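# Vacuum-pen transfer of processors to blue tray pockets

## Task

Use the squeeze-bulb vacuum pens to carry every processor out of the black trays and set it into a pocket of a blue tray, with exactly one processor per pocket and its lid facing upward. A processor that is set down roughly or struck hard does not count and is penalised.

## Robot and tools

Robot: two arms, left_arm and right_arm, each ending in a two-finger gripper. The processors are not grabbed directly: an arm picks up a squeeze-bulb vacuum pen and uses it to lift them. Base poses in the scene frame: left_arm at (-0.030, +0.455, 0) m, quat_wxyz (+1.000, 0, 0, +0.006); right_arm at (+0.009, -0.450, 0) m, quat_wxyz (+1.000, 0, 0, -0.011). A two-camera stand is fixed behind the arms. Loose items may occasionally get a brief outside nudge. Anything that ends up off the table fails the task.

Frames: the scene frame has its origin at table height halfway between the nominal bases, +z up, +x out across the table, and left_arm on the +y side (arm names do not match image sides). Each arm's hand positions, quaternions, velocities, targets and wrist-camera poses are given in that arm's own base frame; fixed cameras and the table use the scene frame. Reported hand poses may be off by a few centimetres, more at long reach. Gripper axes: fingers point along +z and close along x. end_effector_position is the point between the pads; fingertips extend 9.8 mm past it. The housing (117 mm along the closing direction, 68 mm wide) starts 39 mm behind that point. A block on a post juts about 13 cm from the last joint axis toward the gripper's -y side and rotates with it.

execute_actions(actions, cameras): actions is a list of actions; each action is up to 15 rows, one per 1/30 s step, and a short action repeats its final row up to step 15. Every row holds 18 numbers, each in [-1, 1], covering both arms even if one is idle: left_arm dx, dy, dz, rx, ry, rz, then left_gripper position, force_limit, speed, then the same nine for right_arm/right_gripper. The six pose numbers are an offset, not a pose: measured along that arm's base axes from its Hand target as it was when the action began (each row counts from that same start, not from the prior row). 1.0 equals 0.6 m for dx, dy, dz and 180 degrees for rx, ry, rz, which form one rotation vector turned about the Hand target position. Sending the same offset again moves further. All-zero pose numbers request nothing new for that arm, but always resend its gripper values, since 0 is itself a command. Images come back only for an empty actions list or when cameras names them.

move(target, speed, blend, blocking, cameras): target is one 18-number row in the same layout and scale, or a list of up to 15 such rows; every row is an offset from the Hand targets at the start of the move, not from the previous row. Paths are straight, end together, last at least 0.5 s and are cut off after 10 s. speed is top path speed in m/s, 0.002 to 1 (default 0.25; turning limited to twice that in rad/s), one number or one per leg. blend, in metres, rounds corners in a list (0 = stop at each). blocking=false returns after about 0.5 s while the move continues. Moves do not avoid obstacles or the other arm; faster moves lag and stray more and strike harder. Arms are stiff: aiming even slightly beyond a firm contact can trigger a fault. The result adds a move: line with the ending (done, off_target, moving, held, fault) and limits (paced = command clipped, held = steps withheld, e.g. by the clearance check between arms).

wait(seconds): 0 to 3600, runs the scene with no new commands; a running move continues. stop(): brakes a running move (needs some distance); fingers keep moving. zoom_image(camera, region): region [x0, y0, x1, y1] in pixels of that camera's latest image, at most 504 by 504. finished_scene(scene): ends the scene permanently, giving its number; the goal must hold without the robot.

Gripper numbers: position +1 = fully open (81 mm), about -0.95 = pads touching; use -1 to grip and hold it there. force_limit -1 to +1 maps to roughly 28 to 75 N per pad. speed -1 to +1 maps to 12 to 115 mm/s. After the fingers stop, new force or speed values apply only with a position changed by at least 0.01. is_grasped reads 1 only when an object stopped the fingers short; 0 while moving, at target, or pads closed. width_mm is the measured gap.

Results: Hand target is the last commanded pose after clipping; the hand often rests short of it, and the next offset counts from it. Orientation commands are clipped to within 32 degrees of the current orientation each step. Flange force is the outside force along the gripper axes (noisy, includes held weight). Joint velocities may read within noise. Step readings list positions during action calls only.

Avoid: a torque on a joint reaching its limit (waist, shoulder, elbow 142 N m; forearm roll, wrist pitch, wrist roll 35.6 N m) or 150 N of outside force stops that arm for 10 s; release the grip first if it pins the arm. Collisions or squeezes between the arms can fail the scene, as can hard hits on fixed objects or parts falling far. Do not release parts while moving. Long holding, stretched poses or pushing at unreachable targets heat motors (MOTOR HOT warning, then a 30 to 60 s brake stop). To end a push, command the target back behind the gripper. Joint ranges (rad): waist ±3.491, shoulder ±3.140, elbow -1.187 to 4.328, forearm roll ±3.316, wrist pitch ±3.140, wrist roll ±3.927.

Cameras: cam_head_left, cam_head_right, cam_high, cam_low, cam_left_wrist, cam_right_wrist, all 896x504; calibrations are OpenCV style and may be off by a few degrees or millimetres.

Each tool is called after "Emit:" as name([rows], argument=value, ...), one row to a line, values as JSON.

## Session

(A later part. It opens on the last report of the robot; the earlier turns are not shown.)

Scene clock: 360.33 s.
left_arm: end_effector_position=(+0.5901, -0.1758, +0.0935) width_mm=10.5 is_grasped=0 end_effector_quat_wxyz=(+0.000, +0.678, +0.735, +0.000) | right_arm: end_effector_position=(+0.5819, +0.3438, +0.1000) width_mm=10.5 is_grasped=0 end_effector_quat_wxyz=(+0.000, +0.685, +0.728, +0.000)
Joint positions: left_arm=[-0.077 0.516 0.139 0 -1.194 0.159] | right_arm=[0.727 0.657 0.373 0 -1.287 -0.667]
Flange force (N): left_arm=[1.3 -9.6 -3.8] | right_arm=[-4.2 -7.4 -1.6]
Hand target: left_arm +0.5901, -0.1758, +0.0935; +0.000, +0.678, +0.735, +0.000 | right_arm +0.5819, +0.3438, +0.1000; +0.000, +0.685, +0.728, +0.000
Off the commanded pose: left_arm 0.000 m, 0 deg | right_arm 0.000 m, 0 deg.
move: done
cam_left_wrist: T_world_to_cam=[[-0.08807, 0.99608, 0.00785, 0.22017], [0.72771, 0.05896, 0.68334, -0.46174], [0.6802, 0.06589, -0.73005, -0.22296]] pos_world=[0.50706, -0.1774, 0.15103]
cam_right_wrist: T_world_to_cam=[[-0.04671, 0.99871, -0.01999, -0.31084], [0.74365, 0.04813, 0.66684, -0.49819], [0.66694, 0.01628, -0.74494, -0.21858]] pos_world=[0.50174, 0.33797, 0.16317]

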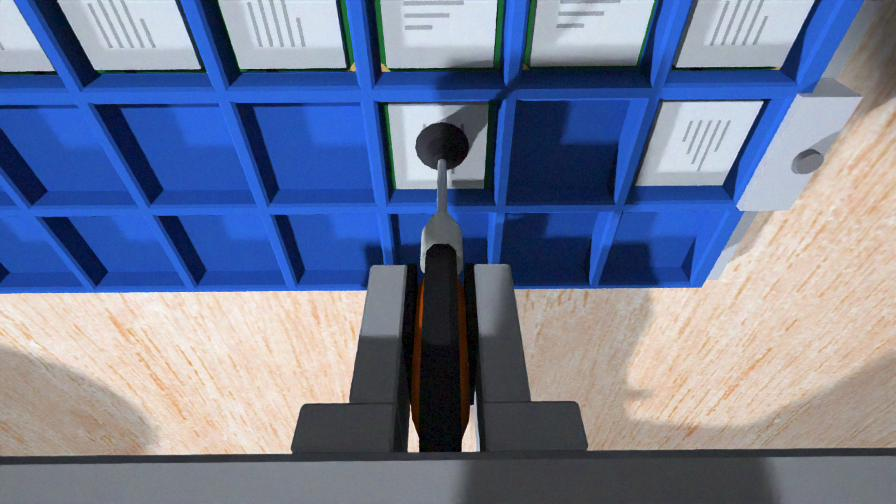

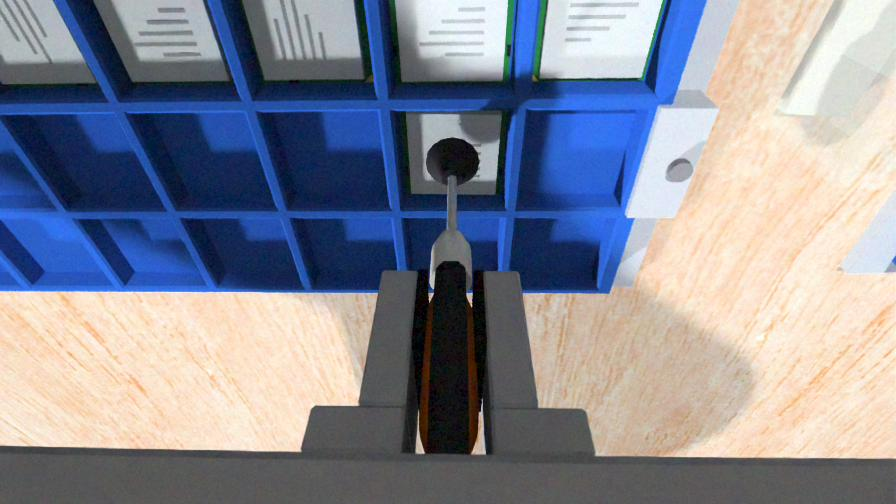

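Emit:
move([
  [0,0,-0.0033,0,0,0,-0.7,-1,-0.7,0,0,0,0,0,0,-0.7,-1,-0.7],
  [0,0,-0.0033,0,0,0,-1,-1,-0.7,0,0,0,0,0,0,-1,-1,-0.7],
  [0,0,0.0358,0,0,0,-1,-1,-0.7,0,0,0.025,0,0,0,-1,-1,-0.7],
  [-0.3103,-0.177,0.0358,0,0,0,-1,-1,-0.7,-0.3138,-0.1703,0.025,0,0,0,-1,-1,-0.7],
  [-0.3103,-0.177,0.0108,0,0,0,-1,-1,-0.7,-0.3138,-0.1703,0,0,0,0,-1,-1,-0.7],
], speed=[0.02,0.05,0.08,0.25,0.08], blend=[0,0,0.006,0.006,0], cameras=["cam_left_wrist","cam_right_wrist"])

Emit:
move([
  [0,0,-0.0108,0,0,0,-1,-1,-0.7,0,0,-0.0108,0,0,0,-1,-1,-0.7],
  [0,0,-0.0142,0,0,0,-1,-1,-0.7,0,0,-0.0145,0,0,0,-1,-1,-0.7],
], speed=[0.06,0.02], cameras=["cam_right_wrist"])

Emit:
move([
  [0,0,0,0,0,0,-0.7,-1,-0.7,0,0,0,0,0,0,-0.7,-1,-0.7],
  [0,0,0.0508,0,0,0,-0.7,-1,-0.7,0,0,0.0508,0,0,0,-0.7,-1,-0.7],
  [0.3227,0.0267,0.0508,0,0,0,-0.7,-1,-0.7,0.3232,0.0199,0.0508,0,0,0,-0.7,-1,-0.7],
], speed=[0.05,0.08,0.18], blend=[0,0.006,0], cameras=["cam_left_wrist","cam_right_wrist"])

Scene clock: 385.50 s.
left_arm: end_effector_position=(+0.4040, -0.2820, +0.1000) width_mm=9.3 is_grasped=1 end_effector_quat_wxyz=(+0.000, +0.678, +0.735, +0.000) | right_arm: end_effector_position=(+0.3937, +0.2416, +0.1001) width_mm=9.4 is_grasped=1 end_effector_quat_wxyz=(+0.000, +0.685, +0.728, +0.000)
Joint positions: left_arm=[-0.342 0.226 -0.244 0 -1.101 0.424] | right_arm=[0.836 0.154 -0.332 0.001 -1.085 -0.776]
Flange force (N): left_arm=[3.3 -7.8 -3.5] | right_arm=[-2.4 -4.3 -1.6]
Hand target: left_arm +0.4040, -0.2820, +0.0999; +0.000, +0.678, +0.735, +0.000 | right_arm +0.3936, +0.2416, +0.1000; +0.000, +0.685, +0.728, +0.000
Off the commanded pose: left_arm 0.000 m, 0 deg | right_arm 0.000 m, 0 deg.
move: done
cam_left_wrist: T_world_to_cam=[[-0.088, 0.99609, 0.00778, 0.3095], [0.72772, 0.05896, 0.68334, -0.32442], [0.68021, 0.06579, -0.73006, -0.08459]] pos_world=[0.32086, -0.2836, 0.15753]
cam_right_wrist: T_world_to_cam=[[-0.04672, 0.99871, -0.02, -0.21756], [0.74365, 0.04814, 0.66684, -0.35324], [0.66694, 0.01628, -0.74494, -0.09133]] pos_world=[0.31344, 0.23577, 0.16317]

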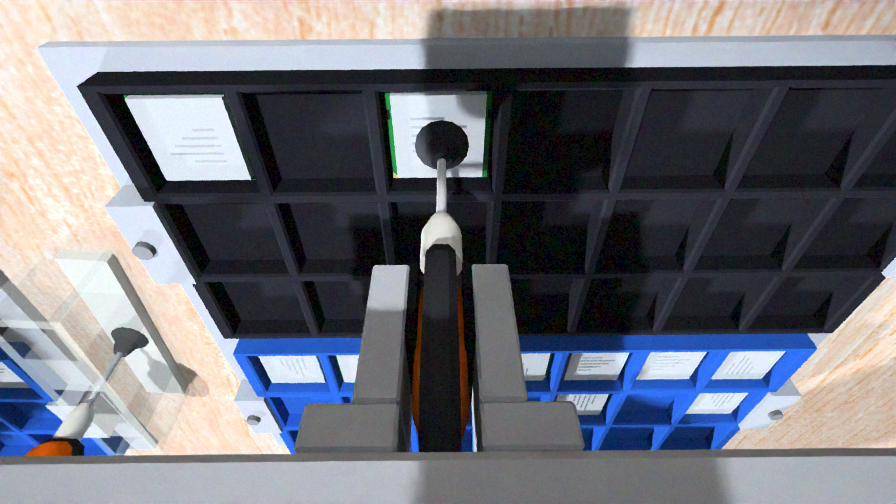

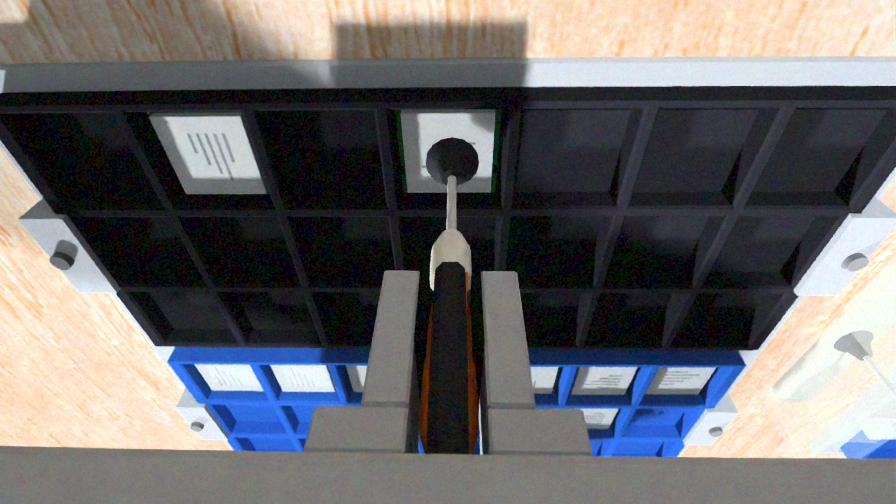

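Scene clock: 386.13 s.
left_arm: end_effector_position=(+0.4040, -0.2820, +0.0915) width_mm=9.3 is_grasped=1 end_effector_quat_wxyz=(+0.000, +0.678, +0.735, +0.000) | right_arm: end_effector_position=(+0.3937, +0.2416, +0.0914) width_mm=9.4 is_grasped=1 end_effector_quat_wxyz=(+0.000, +0.685, +0.728, +0.000)
Joint positions: left_arm=[-0.342 0.236 -0.254 0 -1.081 0.424] | right_arm=[0.836 0.164 -0.342 0.001 -1.064 -0.776]
Flange force (N): left_arm=[1.2 -5.7 -12.7] | right_arm=[-1.9 -3.1 -5.1]
Hand target: left_arm +0.4040, -0.2820, +0.0914; +0.000, +0.678, +0.735, +0.000 | right_arm +0.3936, +0.2416, +0.0913; +0.000, +0.685, +0.728, +0.000
Off the commanded pose: left_arm 0.000 m, 0 deg | right_arm 0.000 m, 0 deg.
move: done
cam_right_wrist: T_world_to_cam=[[-0.04671, 0.99871, -0.02, -0.21774], [0.74355, 0.04813, 0.66694, -0.34743], [0.66704, 0.01628, -0.74484, -0.09786]] pos_world=[0.31344, 0.23577, 0.15447]

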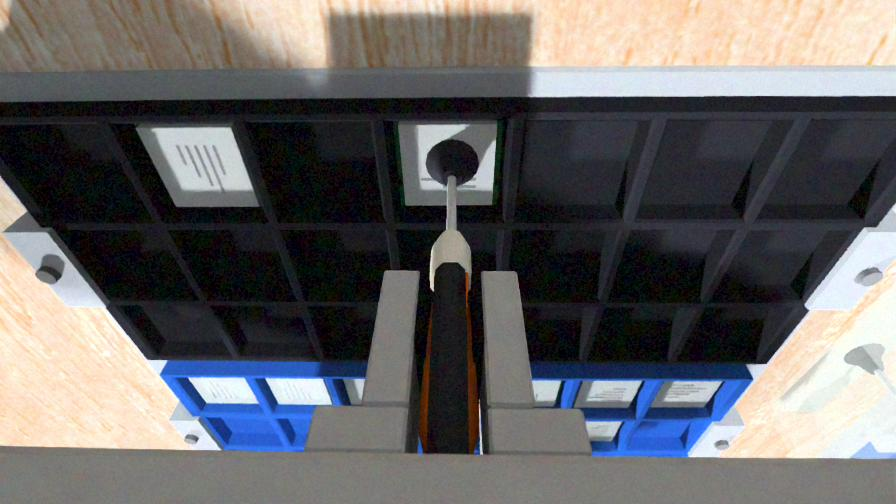

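Scene clock: 388.60 s.
left_arm: end_effector_position=(+0.5976, -0.2659, +0.1219) width_mm=10.5 is_grasped=0 end_effector_quat_wxyz=(+0.000, +0.678, +0.735, +0.000) | right_arm: end_effector_position=(+0.5876, +0.2536, +0.1218) width_mm=10.5 is_grasped=0 end_effector_quat_wxyz=(+0.000, +0.685, +0.728, +0.000)
Joint positions: left_arm=[-0.219 0.586 0.316 0 -1.301 0.3] | right_arm=[0.612 0.55 0.26 0.001 -1.28 -0.551]
Flange force (N): left_arm=[4.3 -11.4 -1.6] | right_arm=[-2.3 -6.4 -1.4]
Hand target: left_arm +0.5976, -0.2660, +0.1219; +0.000, +0.678, +0.735, +0.000 | right_arm +0.5876, +0.2536, +0.1218; +0.000, +0.685, +0.728, +0.000
Off the commanded pose: left_arm 0.000 m, 0 deg | right_arm 0.000 m, 0 deg.
move: done
cam_left_wrist: T_world_to_cam=[[-0.08807, 0.99608, 0.00771, 0.31038], [0.72771, 0.05906, 0.68334, -0.48119], [0.68021, 0.06579, -0.73006, -0.20135]] pos_world=[0.51446, -0.2675, 0.17943]
cam_right_wrist: T_world_to_cam=[[-0.04672, 0.99871, -0.02, -0.22005], [0.74365, 0.04814, 0.66684, -0.51248], [0.66694, 0.01628, -0.74494, -0.20468]] pos_world=[0.50734, 0.24777, 0.18487]

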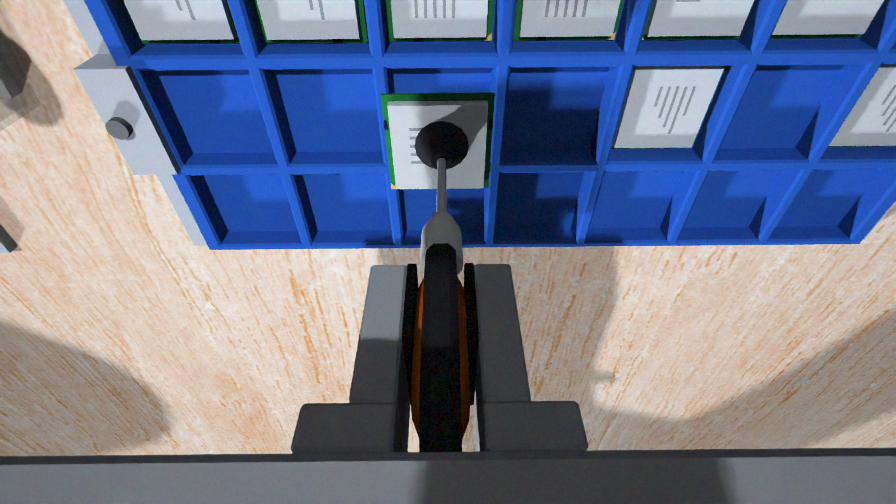

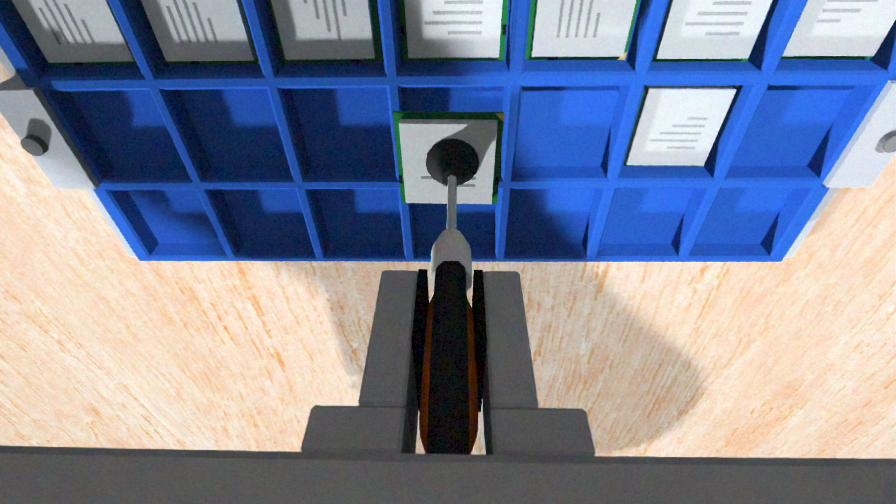

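Emit:
move([
  [0,0,-0.0473,0,0,0,-0.7,-1,-0.7,0,0,-0.0488,0,0,0,-0.7,-1,-0.7],
  [0,0,-0.0507,0,0,0,-0.7,-1,-0.7,0,0,-0.0505,0,0,0,-0.7,-1,-0.7],
  [0,0,-0.0507,0,0,0,-1,-1,-0.7,0,0,-0.0505,0,0,0,-1,-1,-0.7],
  [0,0,-0.0115,0,0,0,-1,-1,-0.7,0,0,-0.0115,0,0,0,-1,-1,-0.7],
  [-0.3103,-0.177,-0.0115,0,0,0,-1,-1,-0.7,-0.3138,-0.1705,-0.0115,0,0,0,-1,-1,-0.7],
  [-0.3103,-0.177,-0.0365,0,0,0,-1,-1,-0.7,-0.3138,-0.1705,-0.0365,0,0,0,-1,-1,-0.7],
], speed=[0.06,0.02,0.05,0.08,0.25,0.08], blend=[0,0,0,0.006,0.006,0], cameras=["cam_left_wrist","cam_right_wrist"])

Emit:
move([
  [0,0,-0.0108,0,0,0,-1,-1,-0.7,0,0,-0.0108,0,0,0,-1,-1,-0.7],
  [0,0,-0.0142,0,0,0,-1,-1,-0.7,0,0,-0.0145,0,0,0,-1,-1,-0.7],
  [0,0,-0.0142,0,0,0,-0.7,-1,-0.7,0,0,-0.0145,0,0,0,-0.7,-1,-0.7],
  [0,0,0.0367,0,0,0,-0.7,-1,-0.7,0,0,0.0367,0,0,0,-0.7,-1,-0.7],
  [0.3227,0.0267,0.0367,0,0,0,-0.7,-1,-0.7,0.3232,0.0199,0.0367,0,0,0,-0.7,-1,-0.7],
  [0.3227,0.0267,-0.0108,0,0,0,-0.7,-1,-0.7,0.3232,0.0199,-0.0125,0,0,0,-0.7,-1,-0.7],
  [0.3227,0.0267,-0.0142,0,0,0,-0.7,-1,-0.7,0.3232,0.0199,-0.0142,0,0,0,-0.7,-1,-0.7],
  [0.3227,0.0267,-0.0142,0,0,0,-1,-1,-0.7,0.3232,0.0199,-0.0142,0,0,0,-1,-1,-0.7],
], speed=[0.06,0.02,0.05,0.08,0.18,0.08,0.02,0.05], blend=[0,0,0,0.006,0.006,0,0,0], cameras=["cam_left_wrist","cam_right_wrist"])

Emit:
zoom_image(camera="cam_left_wrist", region=[340, 40, 580, 240])

Emit:
zoom_image(camera="cam_right_wrist", region=[340, 40, 840, 300])

Scene clock: 413.03 s.
left_arm: end_effector_position=(+0.4114, -0.3722, +0.1000) width_mm=9.3 is_grasped=1 end_effector_quat_wxyz=(+0.000, +0.678, +0.735, +0.000) | right_arm: end_effector_position=(+0.3993, +0.1513, +0.0999) width_mm=8.9 is_grasped=1 end_effector_quat_wxyz=(+0.000, +0.685, +0.728, +0.000)
Joint positions: left_arm=[-0.499 0.369 -0.057 0 -1.145 0.581] | right_arm=[0.672 0.069 -0.427 0.001 -1.075 -0.611]
Flange force (N): left_arm=[3.4 -6.4 -3.4] | right_arm=[-1.5 -3.4 -0.9]
Hand target: left_arm +0.4114, -0.3722, +0.1000; +0.000, +0.678, +0.735, +0.000 | right_arm +0.3993, +0.1513, +0.0999; +0.000, +0.685, +0.728, +0.000
Off the commanded pose: left_arm 0.000 m, 0 deg | right_arm 0.000 m, 0 deg.
move: done
cam_left_wrist: T_world_to_cam=[[-0.088, 0.99609, 0.00778, 0.4], [0.72772, 0.05896, 0.68334, -0.32449], [0.68021, 0.06579, -0.73006, -0.08369]] pos_world=[0.32826, -0.3738, 0.15753]
cam_right_wrist: T_world_to_cam=[[-0.04672, 0.99871, -0.02, -0.12712], [0.74365, 0.04814, 0.66684, -0.353], [0.66694, 0.01628, -0.74494, -0.09381]] pos_world=[0.31914, 0.14547, 0.16297]

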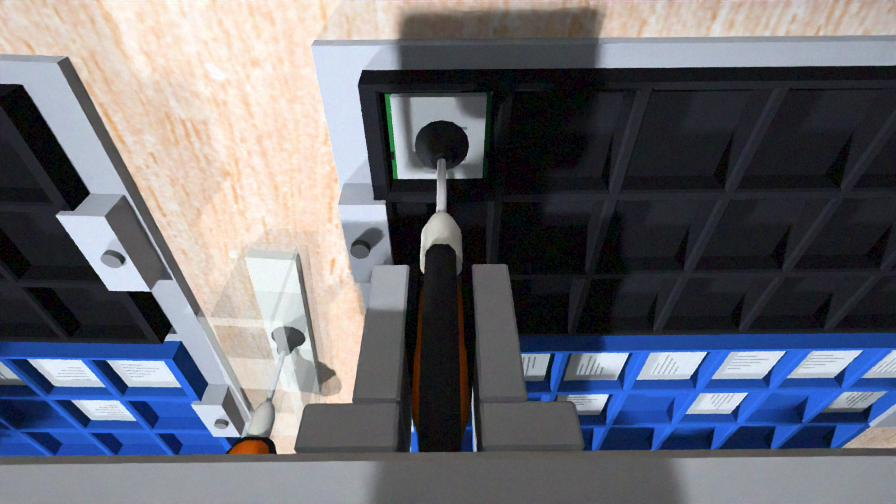

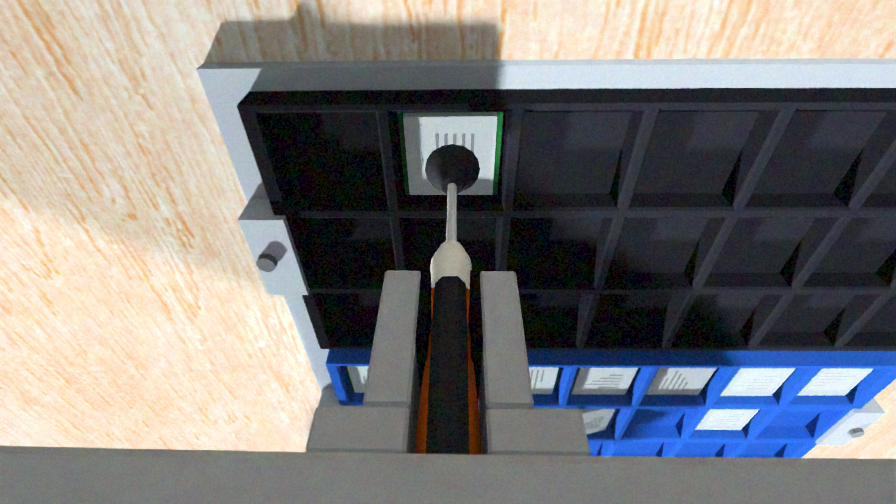

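Scene clock: 417.10 s.
left_arm: end_effector_position=(+0.6050, -0.3562, +0.0915) width_mm=9.3 is_grasped=1 end_effector_quat_wxyz=(+0.000, +0.678, +0.735, +0.000) | right_arm: end_effector_position=(+0.5932, +0.1632, +0.0914) width_mm=8.9 is_grasped=1 end_effector_quat_wxyz=(+0.000, +0.685, +0.728, +0.000)
Joint positions: left_arm=[-0.346 0.732 0.476 0 -1.315 0.428] | right_arm=[0.482 0.516 0.133 0 -1.188 -0.421]
Flange force (N): left_arm=[5.7 -11.0 -15.9] | right_arm=[-1.9 -6.0 -2.1]
Hand target: left_arm +0.6050, -0.3562, +0.0915; +0.000, +0.678, +0.735, +0.000 | right_arm +0.5932, +0.1632, +0.0914; +0.000, +0.685, +0.728, +0.000
Off the commanded pose: left_arm 0.000 m, 0 deg | right_arm 0.000 m, 0 deg.
move: done
cam_left_wrist: T_world_to_cam=[[-0.08808, 0.99608, 0.00771, 0.40121], [0.7278, 0.05906, 0.68324, -0.4605], [0.68011, 0.06579, -0.73016, -0.22257]] pos_world=[0.52186, -0.3578, 0.14903]
cam_right_wrist: T_world_to_cam=[[-0.04671, 0.99871, -0.01999, -0.13012], [0.74365, 0.04813, 0.66684, -0.4921], [0.66694, 0.01628, -0.74494, -0.22966]] pos_world=[0.51304, 0.15737, 0.15447]

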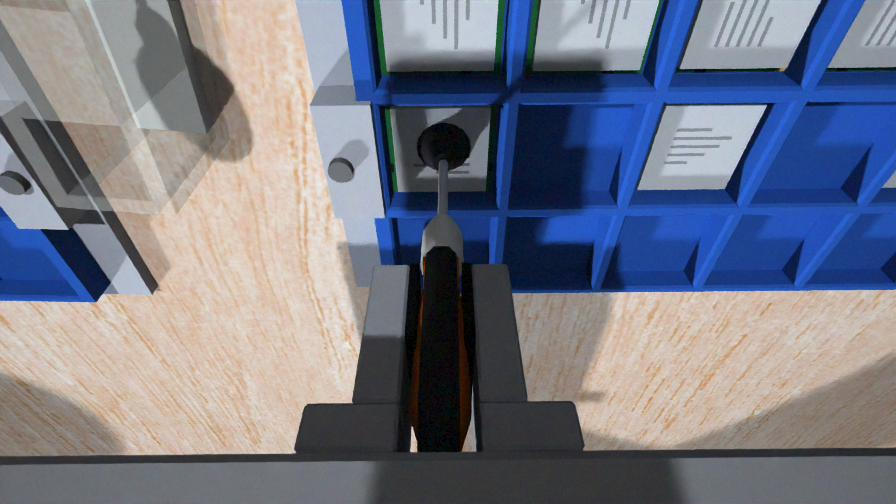

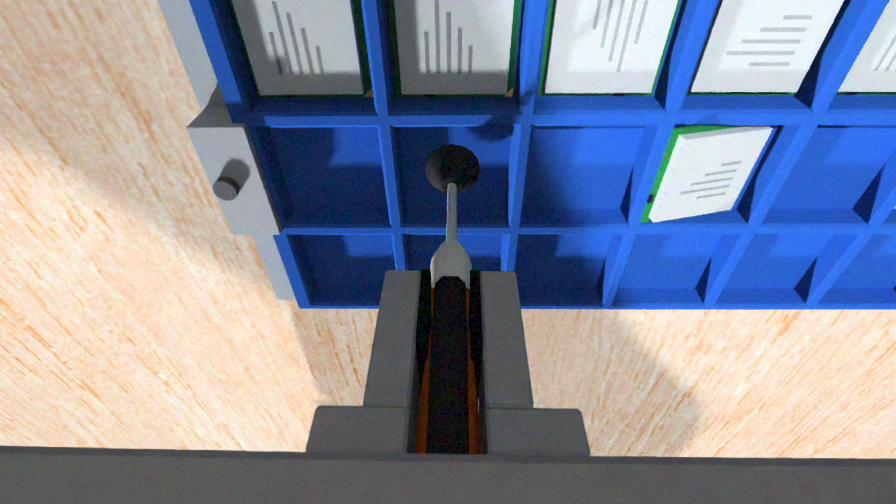

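Scaled by 2.100 from the camera's image (finer frame: 1280x720).

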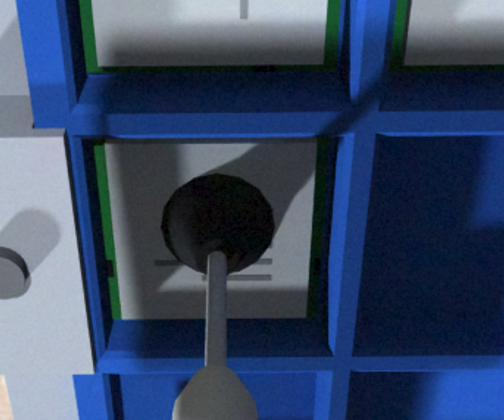

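Scaled by 1.008 from the camera's image (finer frame: 1280x720).

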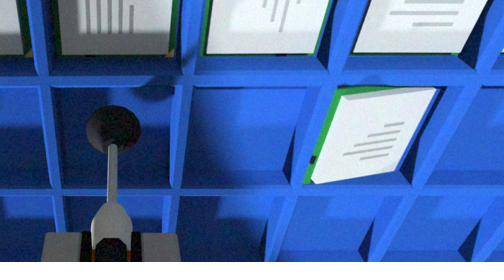

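Emit:
move([
  [0,0,0.06,0,0,0,-1,-1,-0.7,0,0,0.06,0,0,0,-1,-1,-0.7],
  [0,0,0.06,0,0,0,-1,-1,-0.7,-0.0093,0.1505,0.06,0,0,0,-1,-1,-0.7],
], speed=[0.1,0.15], blend=[0.005,0], cameras=["cam_left_wrist","cam_right_wrist","cam_high"])

Emit:
zoom_image(camera="cam_right_wrist", region=[360, 20, 620, 220])

Emit:
zoom_image(camera="cam_high", region=[260, 250, 440, 370])

Scene clock: 439.37 s.
left_arm: end_effector_position=(+0.6050, -0.3562, +0.1275) width_mm=9.3 is_grasped=1 end_effector_quat_wxyz=(+0.000, +0.678, +0.735, +0.000) | right_arm: end_effector_position=(+0.5876, +0.2535, +0.1274) width_mm=8.9 is_grasped=1 end_effector_quat_wxyz=(+0.000, +0.685, +0.728, +0.000)
Joint positions: left_arm=[-0.346 0.71 0.526 0 -1.387 0.428] | right_arm=[0.612 0.546 0.268 0 -1.292 -0.551]
Flange force (N): left_arm=[6.9 -13.0 -1.9] | right_arm=[-2.5 -5.7 -1.6]
Hand target: left_arm +0.6050, -0.3562, +0.1275; +0.000, +0.678, +0.735, +0.000 | right_arm +0.5876, +0.2535, +0.1274; +0.000, +0.685, +0.728, +0.000
Off the commanded pose: left_arm 0.000 m, 0 deg | right_arm 0.000 m, 0 deg.
move: done
cam_left_wrist: T_world_to_cam=[[-0.08807, 0.99608, 0.00771, 0.40093], [0.72771, 0.05906, 0.68334, -0.48507], [0.68021, 0.06579, -0.73006, -0.19635]] pos_world=[0.52186, -0.3578, 0.18503]
cam_right_wrist: T_world_to_cam=[[-0.04657, 0.99872, -0.01985, -0.21994], [0.74375, 0.04794, 0.66673, -0.51627], [0.66683, 0.01628, -0.74503, -0.2005]] pos_world=[0.50744, 0.24767, 0.19047]
Images, in order (width x height): cam_high 896x504, cam_left_wrist 896x504, cam_right_wrist 896x504.

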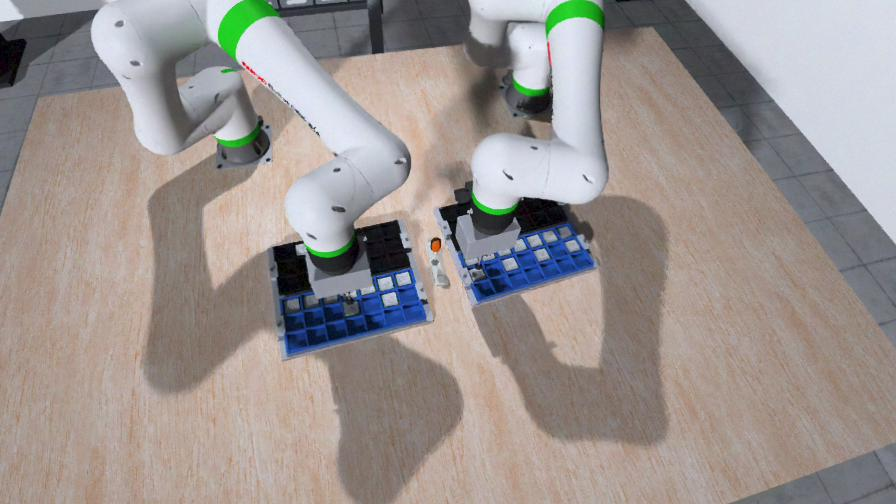

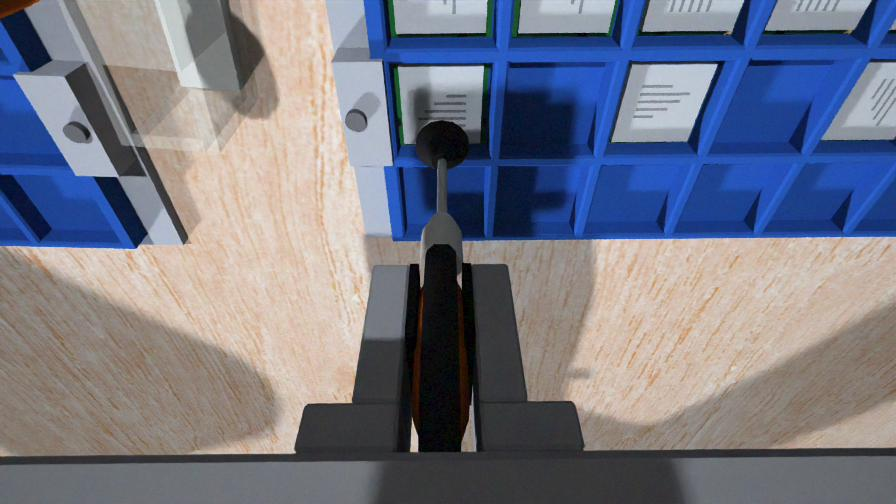

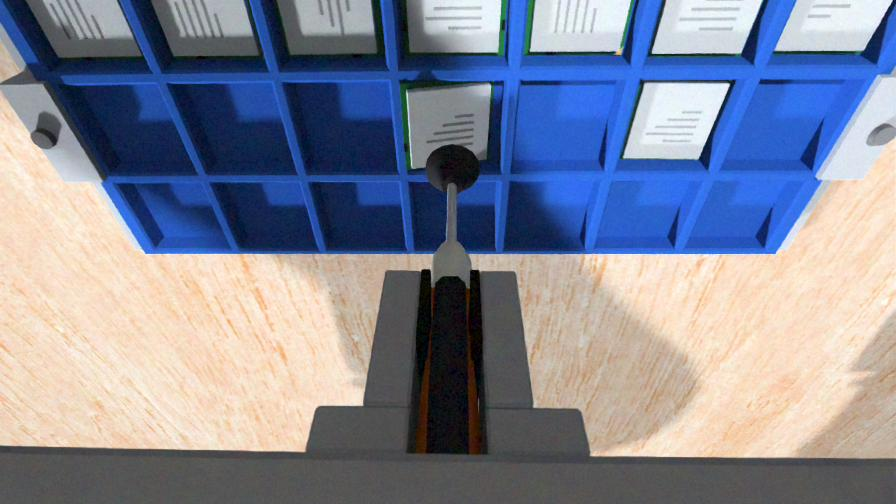

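Scaled by 1.938 from the camera's image (finer frame: 1280x720).

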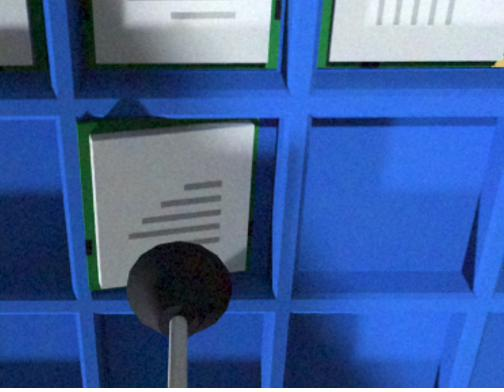

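Scaled by 2.800 from the camera's image (finer frame: 1280x720).

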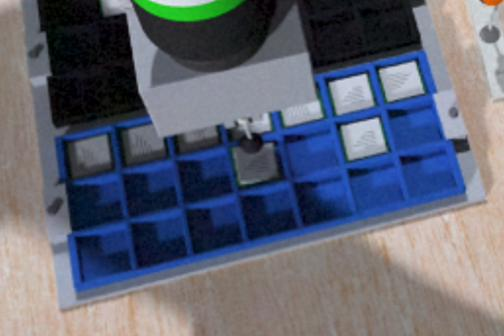

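Emit:
move([
  [0,0,0.054,0,0,0,-1,-1,-0.7,0,0,0.05,0,0,0,-1,-1,-0.7],
  [-0.013,-0.1615,0.054,0,0,-0.165,-1,-1,-0.7,0,0,0.05,0,0,0,-1,-1,-0.7],
  [-0.013,-0.1615,-0.0208,0,0,-0.165,-1,-1,-0.7,0,0,0.05,0,0,0,-1,-1,-0.7],
], speed=[0.1,0.2,0.1], blend=[0.005,0.005,0], cameras=["cam_left_wrist"])

Emit:
zoom_image(camera="cam_left_wrist", region=[340, 40, 580, 240])

Scene clock: 473.30 s.
left_arm: end_effector_position=(+0.5972, -0.4531, +0.1150) width_mm=9.3 is_grasped=1 end_effector_quat_wxyz=(+0.000, +0.843, +0.537, +0.000) | right_arm: end_effector_position=(+0.5876, +0.2535, +0.1574) width_mm=8.9 is_grasped=1 end_effector_quat_wxyz=(+0.000, +0.685, +0.728, +0.000)
Joint positions: left_arm=[-0.475 0.861 0.751 0 -1.461 0.038] | right_arm=[0.612 0.528 0.312 0.001 -1.354 -0.551]
Flange force (N): left_arm=[2.9 -20.4 -1.2] | right_arm=[-2.6 -7.4 -0.8]
Hand target: left_arm +0.5972, -0.4531, +0.1150; +0.000, +0.843, +0.537, +0.000 | right_arm +0.5876, +0.2535, +0.1574; +0.000, +0.685, +0.728, +0.000
Off the commanded pose: left_arm 0.000 m, 0 deg | right_arm 0.000 m, 0 deg.
move: done
cam_left_wrist: T_world_to_cam=[[0.4171, 0.90883, 0.00789, 0.15556], [0.66131, -0.30943, 0.68332, -0.59248], [0.62346, -0.27979, -0.73008, -0.31654]] pos_world=[0.52428, -0.41328, 0.17253]

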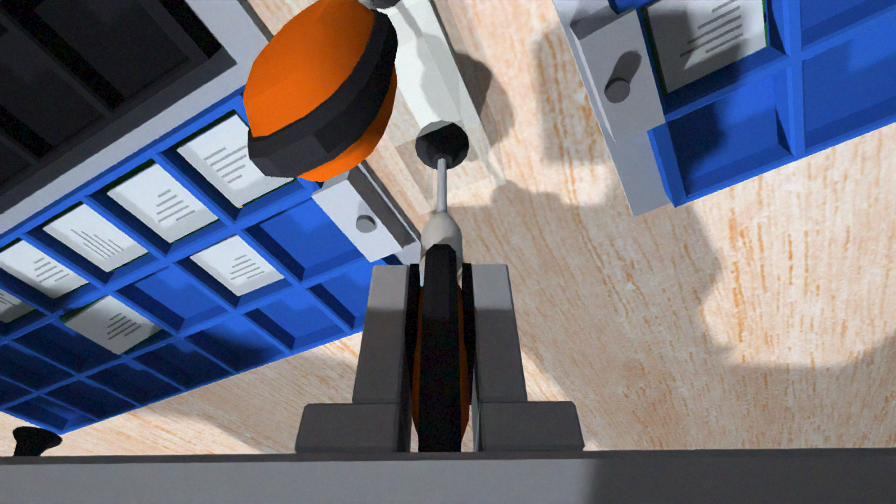

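Scaled by 2.100 from the camera's image (finer frame: 1280x720).

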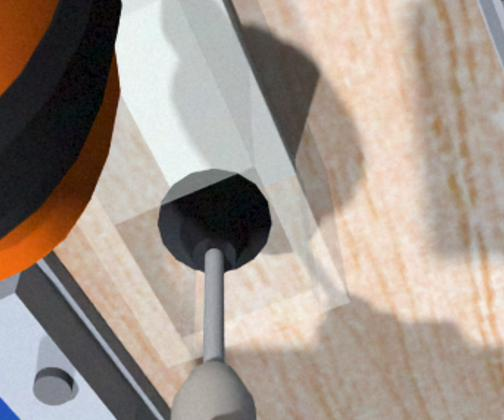

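Emit:
move([
  [0,0,-0.0367,0,0,0,-1,-1,-0.7,0,0,0,0,0,0,-1,-1,-0.7],
  [0,0,-0.0467,0,0,0,-1,-1,-0.7,0,0,0,0,0,0,-1,-1,-0.7],
  [0,0,-0.0467,0,0,0,-0.1,-1,-0.3,0,0,0,0,0,0,-1,-1,-0.7],
  [0,0,0.09,0,0,0,-0.1,-1,-0.3,0,0,0,0,0,0,-1,-1,-0.7],
  [-0.1,0.4,0.15,0,0,0,-0.1,-1,-0.3,-0.13,0.1,0,0,0,0,-1,-1,-0.7],
  [-0.1,0.4,0.15,0,0,0,-0.1,-1,-0.3,-0.2347,0.3705,-0.0607,0,0,0,-1,-1,-0.7],
], speed=[0.06,0.02,0.05,0.1,0.25,0.25], blend=[0,0,0,0.01,0.01,0], cameras=["cam_left_wrist","cam_right_wrist"])

Emit:
zoom_image(camera="cam_right_wrist", region=[340, 40, 580, 240])

Emit:
zoom_image(camera="cam_left_wrist", region=[0, 0, 440, 400])

Scene clock: 487.83 s.
left_arm: end_effector_position=(+0.5372, -0.2131, +0.2050) width_mm=35.4 is_grasped=0 end_effector_quat_wxyz=(+0.000, +0.843, +0.537, +0.000) | right_arm: end_effector_position=(+0.4468, +0.4758, +0.1210) width_mm=8.9 is_grasped=1 end_effector_quat_wxyz=(+0.000, +0.685, +0.728, +0.000)
Joint positions: left_arm=[-0.151 0.348 0.172 0 -1.394 -0.286] | right_arm=[1.018 0.583 0.308 0.001 -1.296 -0.957]
Flange force (N): left_arm=[-2.6 -9.5 -1.7] | right_arm=[-5.6 -5.7 -1.3]
Hand target: left_arm +0.5372, -0.2131, +0.2050; +0.000, +0.843, +0.537, +0.000 | right_arm +0.4468, +0.4758, +0.1210; +0.000, +0.685, +0.728, +0.000
Off the commanded pose: left_arm 0.000 m, 0 deg | right_arm 0.000 m, 0 deg.
move: done
cam_left_wrist: T_world_to_cam=[[0.41701, 0.90887, 0.0078, -0.03817], [0.66141, -0.30933, 0.68327, -0.54005], [0.62341, -0.27977, -0.73013, -0.14623]] pos_world=[0.46427, -0.17328, 0.26253]
cam_right_wrist: T_world_to_cam=[[-0.04665, 0.99871, -0.02007, -0.44857], [0.7436, 0.04813, 0.66689, -0.41801], [0.66699, 0.01618, -0.74489, -0.11504]] pos_world=[0.36664, 0.46997, 0.18407]

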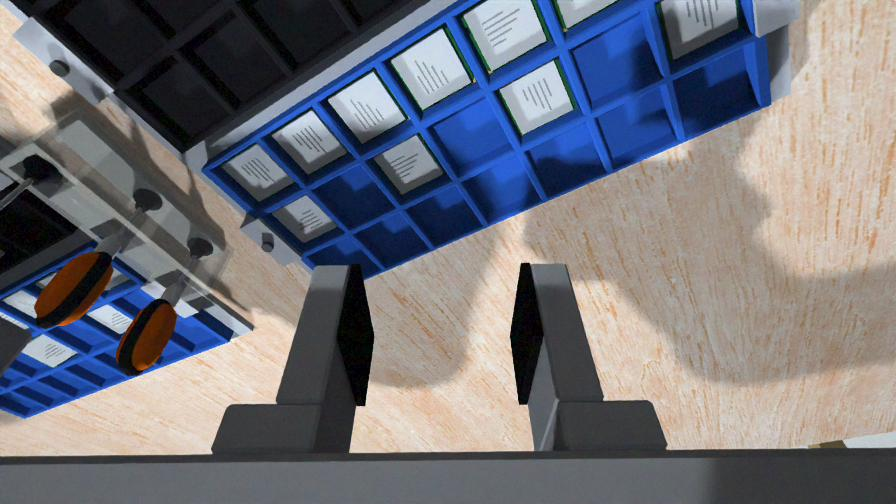

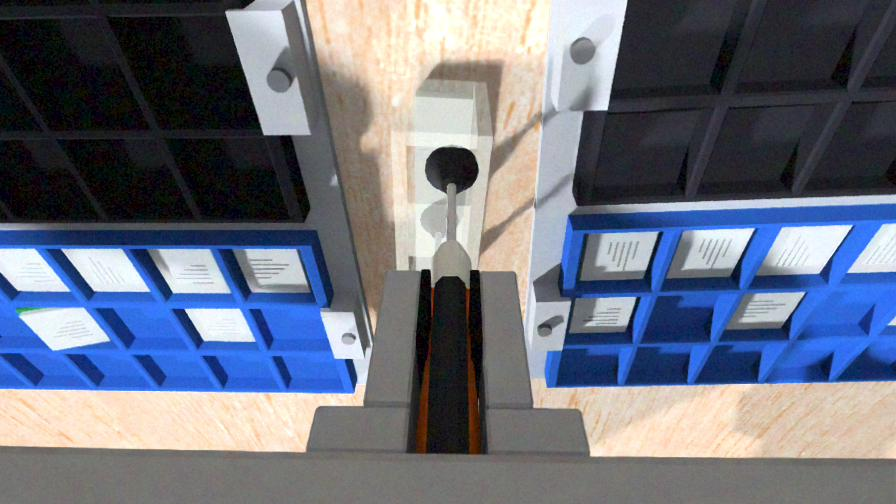

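Scaled by 2.100 from the camera's image (finer frame: 1280x720).

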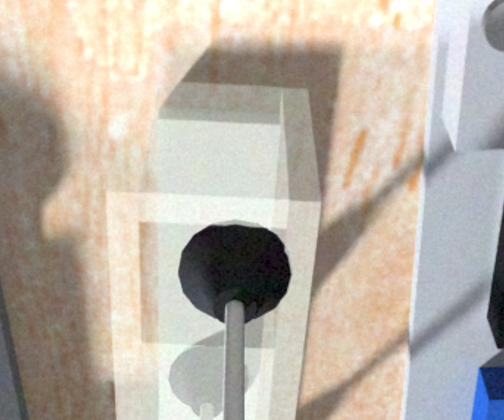

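Scaled by 1.145 from the camera's image (finer frame: 1280x720).

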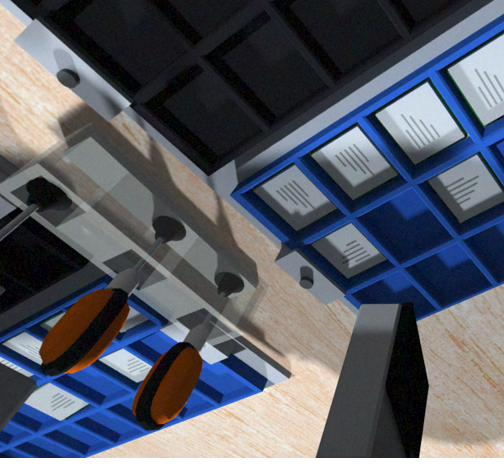

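Emit:
move([
  [0,0,0,0,0,0,-0.1,-1,-0.3,0.0015,-0.0047,-0.0167,0,0,0,-1,-1,-0.7],
  [0,0,0,0,0,0,-0.1,-1,-0.3,0.0015,-0.0047,-0.045,0,0,0,-1,-1,-0.7],
], speed=[0.05,0.04], cameras=["cam_right_wrist"])

Emit:
zoom_image(camera="cam_right_wrist", region=[340, 40, 580, 240])

Scene clock: 504.47 s.
left_arm: end_effector_position=(+0.5372, -0.2131, +0.2050) width_mm=35.4 is_grasped=0 end_effector_quat_wxyz=(+0.000, +0.843, +0.537, +0.000) | right_arm: end_effector_position=(+0.4477, +0.4730, +0.0940) width_mm=8.9 is_grasped=1 end_effector_quat_wxyz=(+0.000, +0.685, +0.728, +0.000)
Joint positions: left_arm=[-0.151 0.348 0.172 0 -1.394 -0.286] | right_arm=[1.014 0.6 0.269 0.001 -1.239 -0.953]
Flange force (N): left_arm=[-3.0 -9.0 -1.3] | right_arm=[-5.5 -5.3 -1.7]
Hand target: left_arm +0.5372, -0.2131, +0.2050; +0.000, +0.843, +0.537, +0.000 | right_arm +0.4477, +0.4730, +0.0940; +0.000, +0.685, +0.728, +0.000
Off the commanded pose: left_arm 0.000 m, 0 deg | right_arm 0.000 m, 0 deg.
move: done
cam_right_wrist: T_world_to_cam=[[-0.04671, 0.99871, -0.01999, -0.44626], [0.74365, 0.04813, 0.66684, -0.40054], [0.66694, 0.01628, -0.74494, -0.13573]] pos_world=[0.36754, 0.46717, 0.15707]

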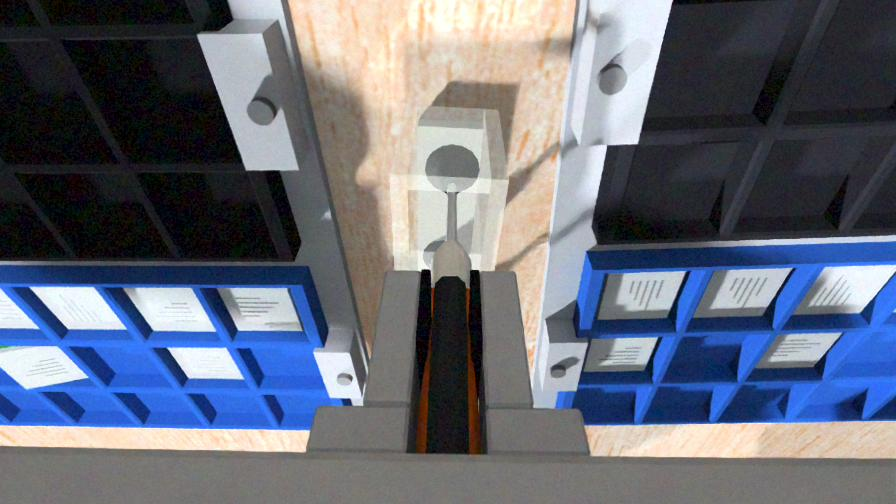

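Scaled by 2.100 from the camera's image (finer frame: 1280x720).

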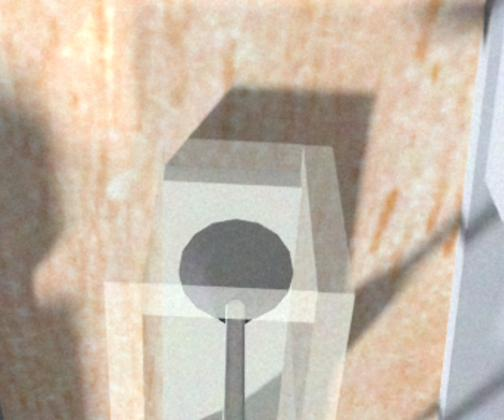

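Emit:
move([
  [0,0,0,0,0,0,-0.1,-1,-0.3,0,0,-0.02,0,0,0,-1,-1,-0.7],
  [0,0,0,0,0,0,-0.1,-1,-0.3,0,0,-0.02,0,0,0,-0.1,-1,-0.3],
  [0,0,0,0,0,0,-0.1,-1,-0.3,0,0,-0.0117,0,0,0,-0.1,-1,-0.3],
], speed=[0.03,0.04,0.05], cameras=["cam_right_wrist"])

Emit:
zoom_image(camera="cam_right_wrist", region=[300, 100, 600, 460])

Scene clock: 511.10 s.
left_arm: end_effector_position=(+0.5372, -0.2131, +0.2050) width_mm=35.4 is_grasped=0 end_effector_quat_wxyz=(+0.000, +0.843, +0.537, +0.000) | right_arm: end_effector_position=(+0.4477, +0.4730, +0.0869) width_mm=35.4 is_grasped=0 end_effector_quat_wxyz=(+0.000, +0.685, +0.728, +0.000)
Joint positions: left_arm=[-0.151 0.348 0.172 0 -1.394 -0.286] | right_arm=[1.014 0.606 0.261 0.001 -1.225 -0.953]
Flange force (N): left_arm=[-2.8 -7.4 -1.4] | right_arm=[-5.6 -5.6 -2.1]
Hand target: left_arm +0.5372, -0.2131, +0.2050; +0.000, +0.843, +0.537, +0.000 | right_arm +0.4477, +0.4730, +0.0870; +0.000, +0.685, +0.728, +0.000
Off the commanded pose: left_arm 0.000 m, 0 deg | right_arm 0.000 m, 0 deg.
move: done
cam_right_wrist: T_world_to_cam=[[-0.04672, 0.9987, -0.02013, -0.44638], [0.74365, 0.04823, 0.66683, -0.39585], [0.66694, 0.01618, -0.74494, -0.14097]] pos_world=[0.36754, 0.46717, 0.14997]

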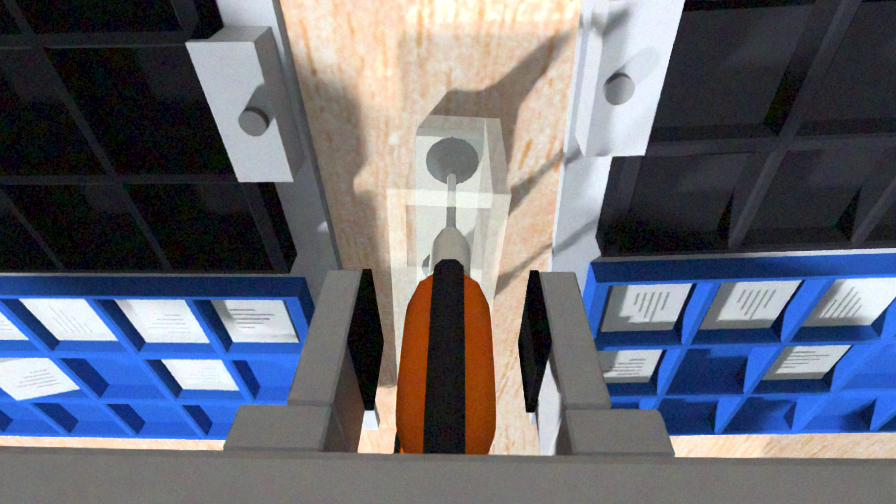

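Scaled by 1.400 from the camera's image (finer frame: 1280x720).

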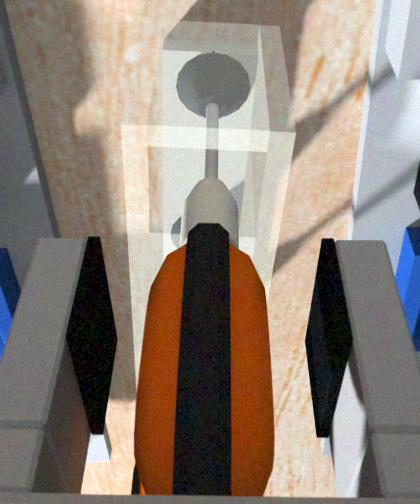

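Emit:
move([
  [0,0,0,0,0,0,-0.1,-1,-0.3,0.0001,-0.0022,0,0,0,0,-0.1,-1,-0.3],
  [0,0,0,0,0,0,-0.1,-1,-0.3,0.0001,-0.0022,0,0,0,0,-1,-0.6,-0.5],
  [0,0,0,0,0,0,-0.1,-1,-0.3,0.0001,-0.0022,0.1217,0,0,0,-1,-0.6,-0.5],
  [0,0,0,0,0,0,-0.1,-1,-0.3,0.237,-0.4278,0.1217,0,0,0,-1,-0.6,-0.5],
  [0,0,0,0,0,0,-0.1,-1,-0.3,0.237,-0.4278,0.055,0,0,0,-1,-0.6,-0.5],
], speed=[0.05,0.04,0.1,0.25,0.1], blend=[0,0,0.01,0.01,0], cameras=["cam_right_wrist"])

Emit:
zoom_image(camera="cam_right_wrist", region=[340, 20, 640, 240])

Scene clock: 537.67 s.
left_arm: end_effector_position=(+0.5372, -0.2131, +0.2050) width_mm=35.4 is_grasped=0 end_effector_quat_wxyz=(+0.000, +0.843, +0.537, +0.000) | right_arm: end_effector_position=(+0.5899, +0.2164, +0.1200) width_mm=9.2 is_grasped=1 end_effector_quat_wxyz=(+0.000, +0.685, +0.728, +0.000)
Joint positions: left_arm=[-0.151 0.348 0.172 0 -1.394 -0.286] | right_arm=[0.56 0.523 0.215 0 -1.262 -0.499]
Flange force (N): left_arm=[-2.0 -10.0 -1.5] | right_arm=[-1.6 -6.3 -1.7]
Hand target: left_arm +0.5372, -0.2131, +0.2050; +0.000, +0.843, +0.537, +0.000 | right_arm +0.5899, +0.2163, +0.1200; +0.000, +0.685, +0.728, +0.000
Off the commanded pose: left_arm 0.000 m, 0 deg | right_arm 0.000 m, 0 deg.
move: done
cam_right_wrist: T_world_to_cam=[[-0.04671, 0.99871, -0.01985, -0.18276], [0.74365, 0.04803, 0.66684, -0.51118], [0.66693, 0.01638, -0.74494, -0.20697]] pos_world=[0.50964, 0.21047, 0.18307]

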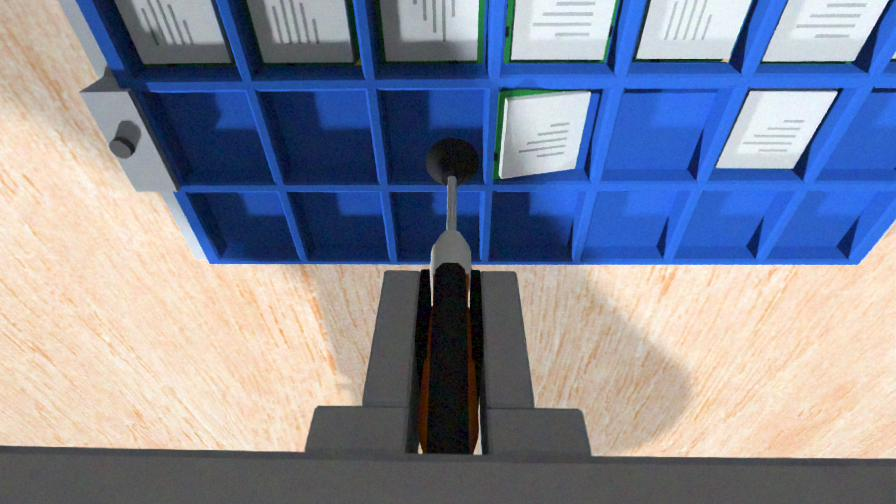

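Scaled by 1.680 from the camera's image (finer frame: 1280x720).

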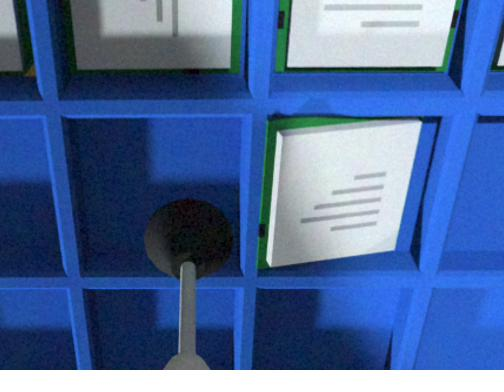

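Emit:
move([
  [0,0,0,0,0,0,-0.1,-1,-0.3,-0.0003,0.065,0,0,0,0,-1,-0.6,-0.5],
  [0,0,0,0,0,0,-0.1,-1,-0.3,-0.0003,0.065,-0.0375,0,0,0,-1,-0.6,-0.5],
], speed=[0.1,0.05], cameras=["cam_right_wrist"])

Emit:
zoom_image(camera="cam_right_wrist", region=[340, 40, 580, 240])

Scene clock: 562.43 s.
left_arm: end_effector_position=(+0.5372, -0.2131, +0.2050) width_mm=35.4 is_grasped=0 end_effector_quat_wxyz=(+0.000, +0.843, +0.537, +0.000) | right_arm: end_effector_position=(+0.5897, +0.2553, +0.0975) width_mm=9.1 is_grasped=1 end_effector_quat_wxyz=(+0.000, +0.685, +0.728, +0.000)
Joint positions: left_arm=[-0.151 0.348 0.172 0 -1.394 -0.286] | right_arm=[0.613 0.576 0.24 0.001 -1.234 -0.552]
Flange force (N): left_arm=[-2.9 -8.6 -1.4] | right_arm=[-2.0 -6.0 -5.8]
Hand target: left_arm +0.5372, -0.2131, +0.2050; +0.000, +0.843, +0.537, +0.000 | right_arm +0.5897, +0.2553, +0.0975; +0.000, +0.685, +0.728, +0.000
Off the commanded pose: left_arm 0.000 m, 0 deg | right_arm 0.000 m, 0 deg.
move: done
cam_right_wrist: T_world_to_cam=[[-0.04671, 0.99871, -0.02, -0.22214], [0.74355, 0.04813, 0.66694, -0.49796], [0.66704, 0.01628, -0.74484, -0.22435]] pos_world=[0.50954, 0.24947, 0.16057]

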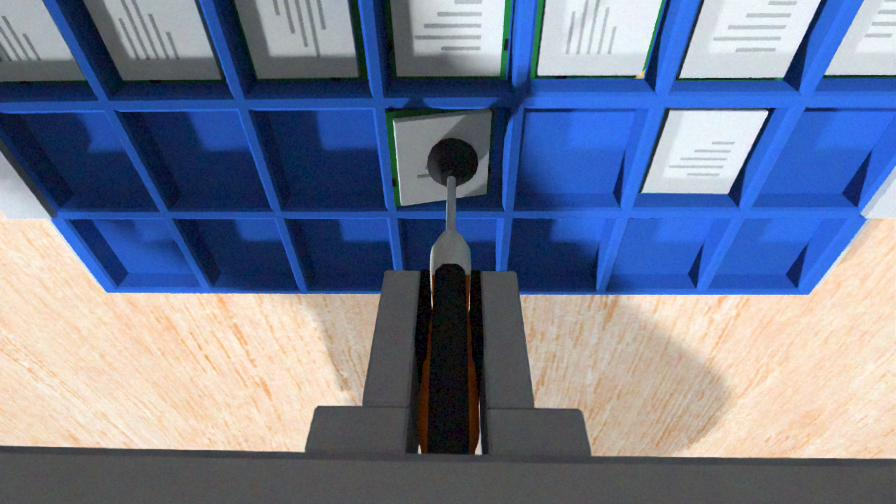

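Scaled by 2.100 from the camera's image (finer frame: 1280x720).

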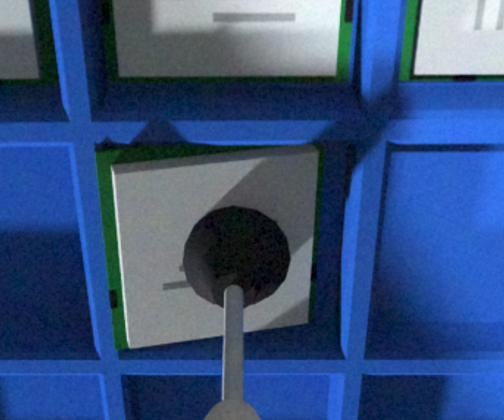

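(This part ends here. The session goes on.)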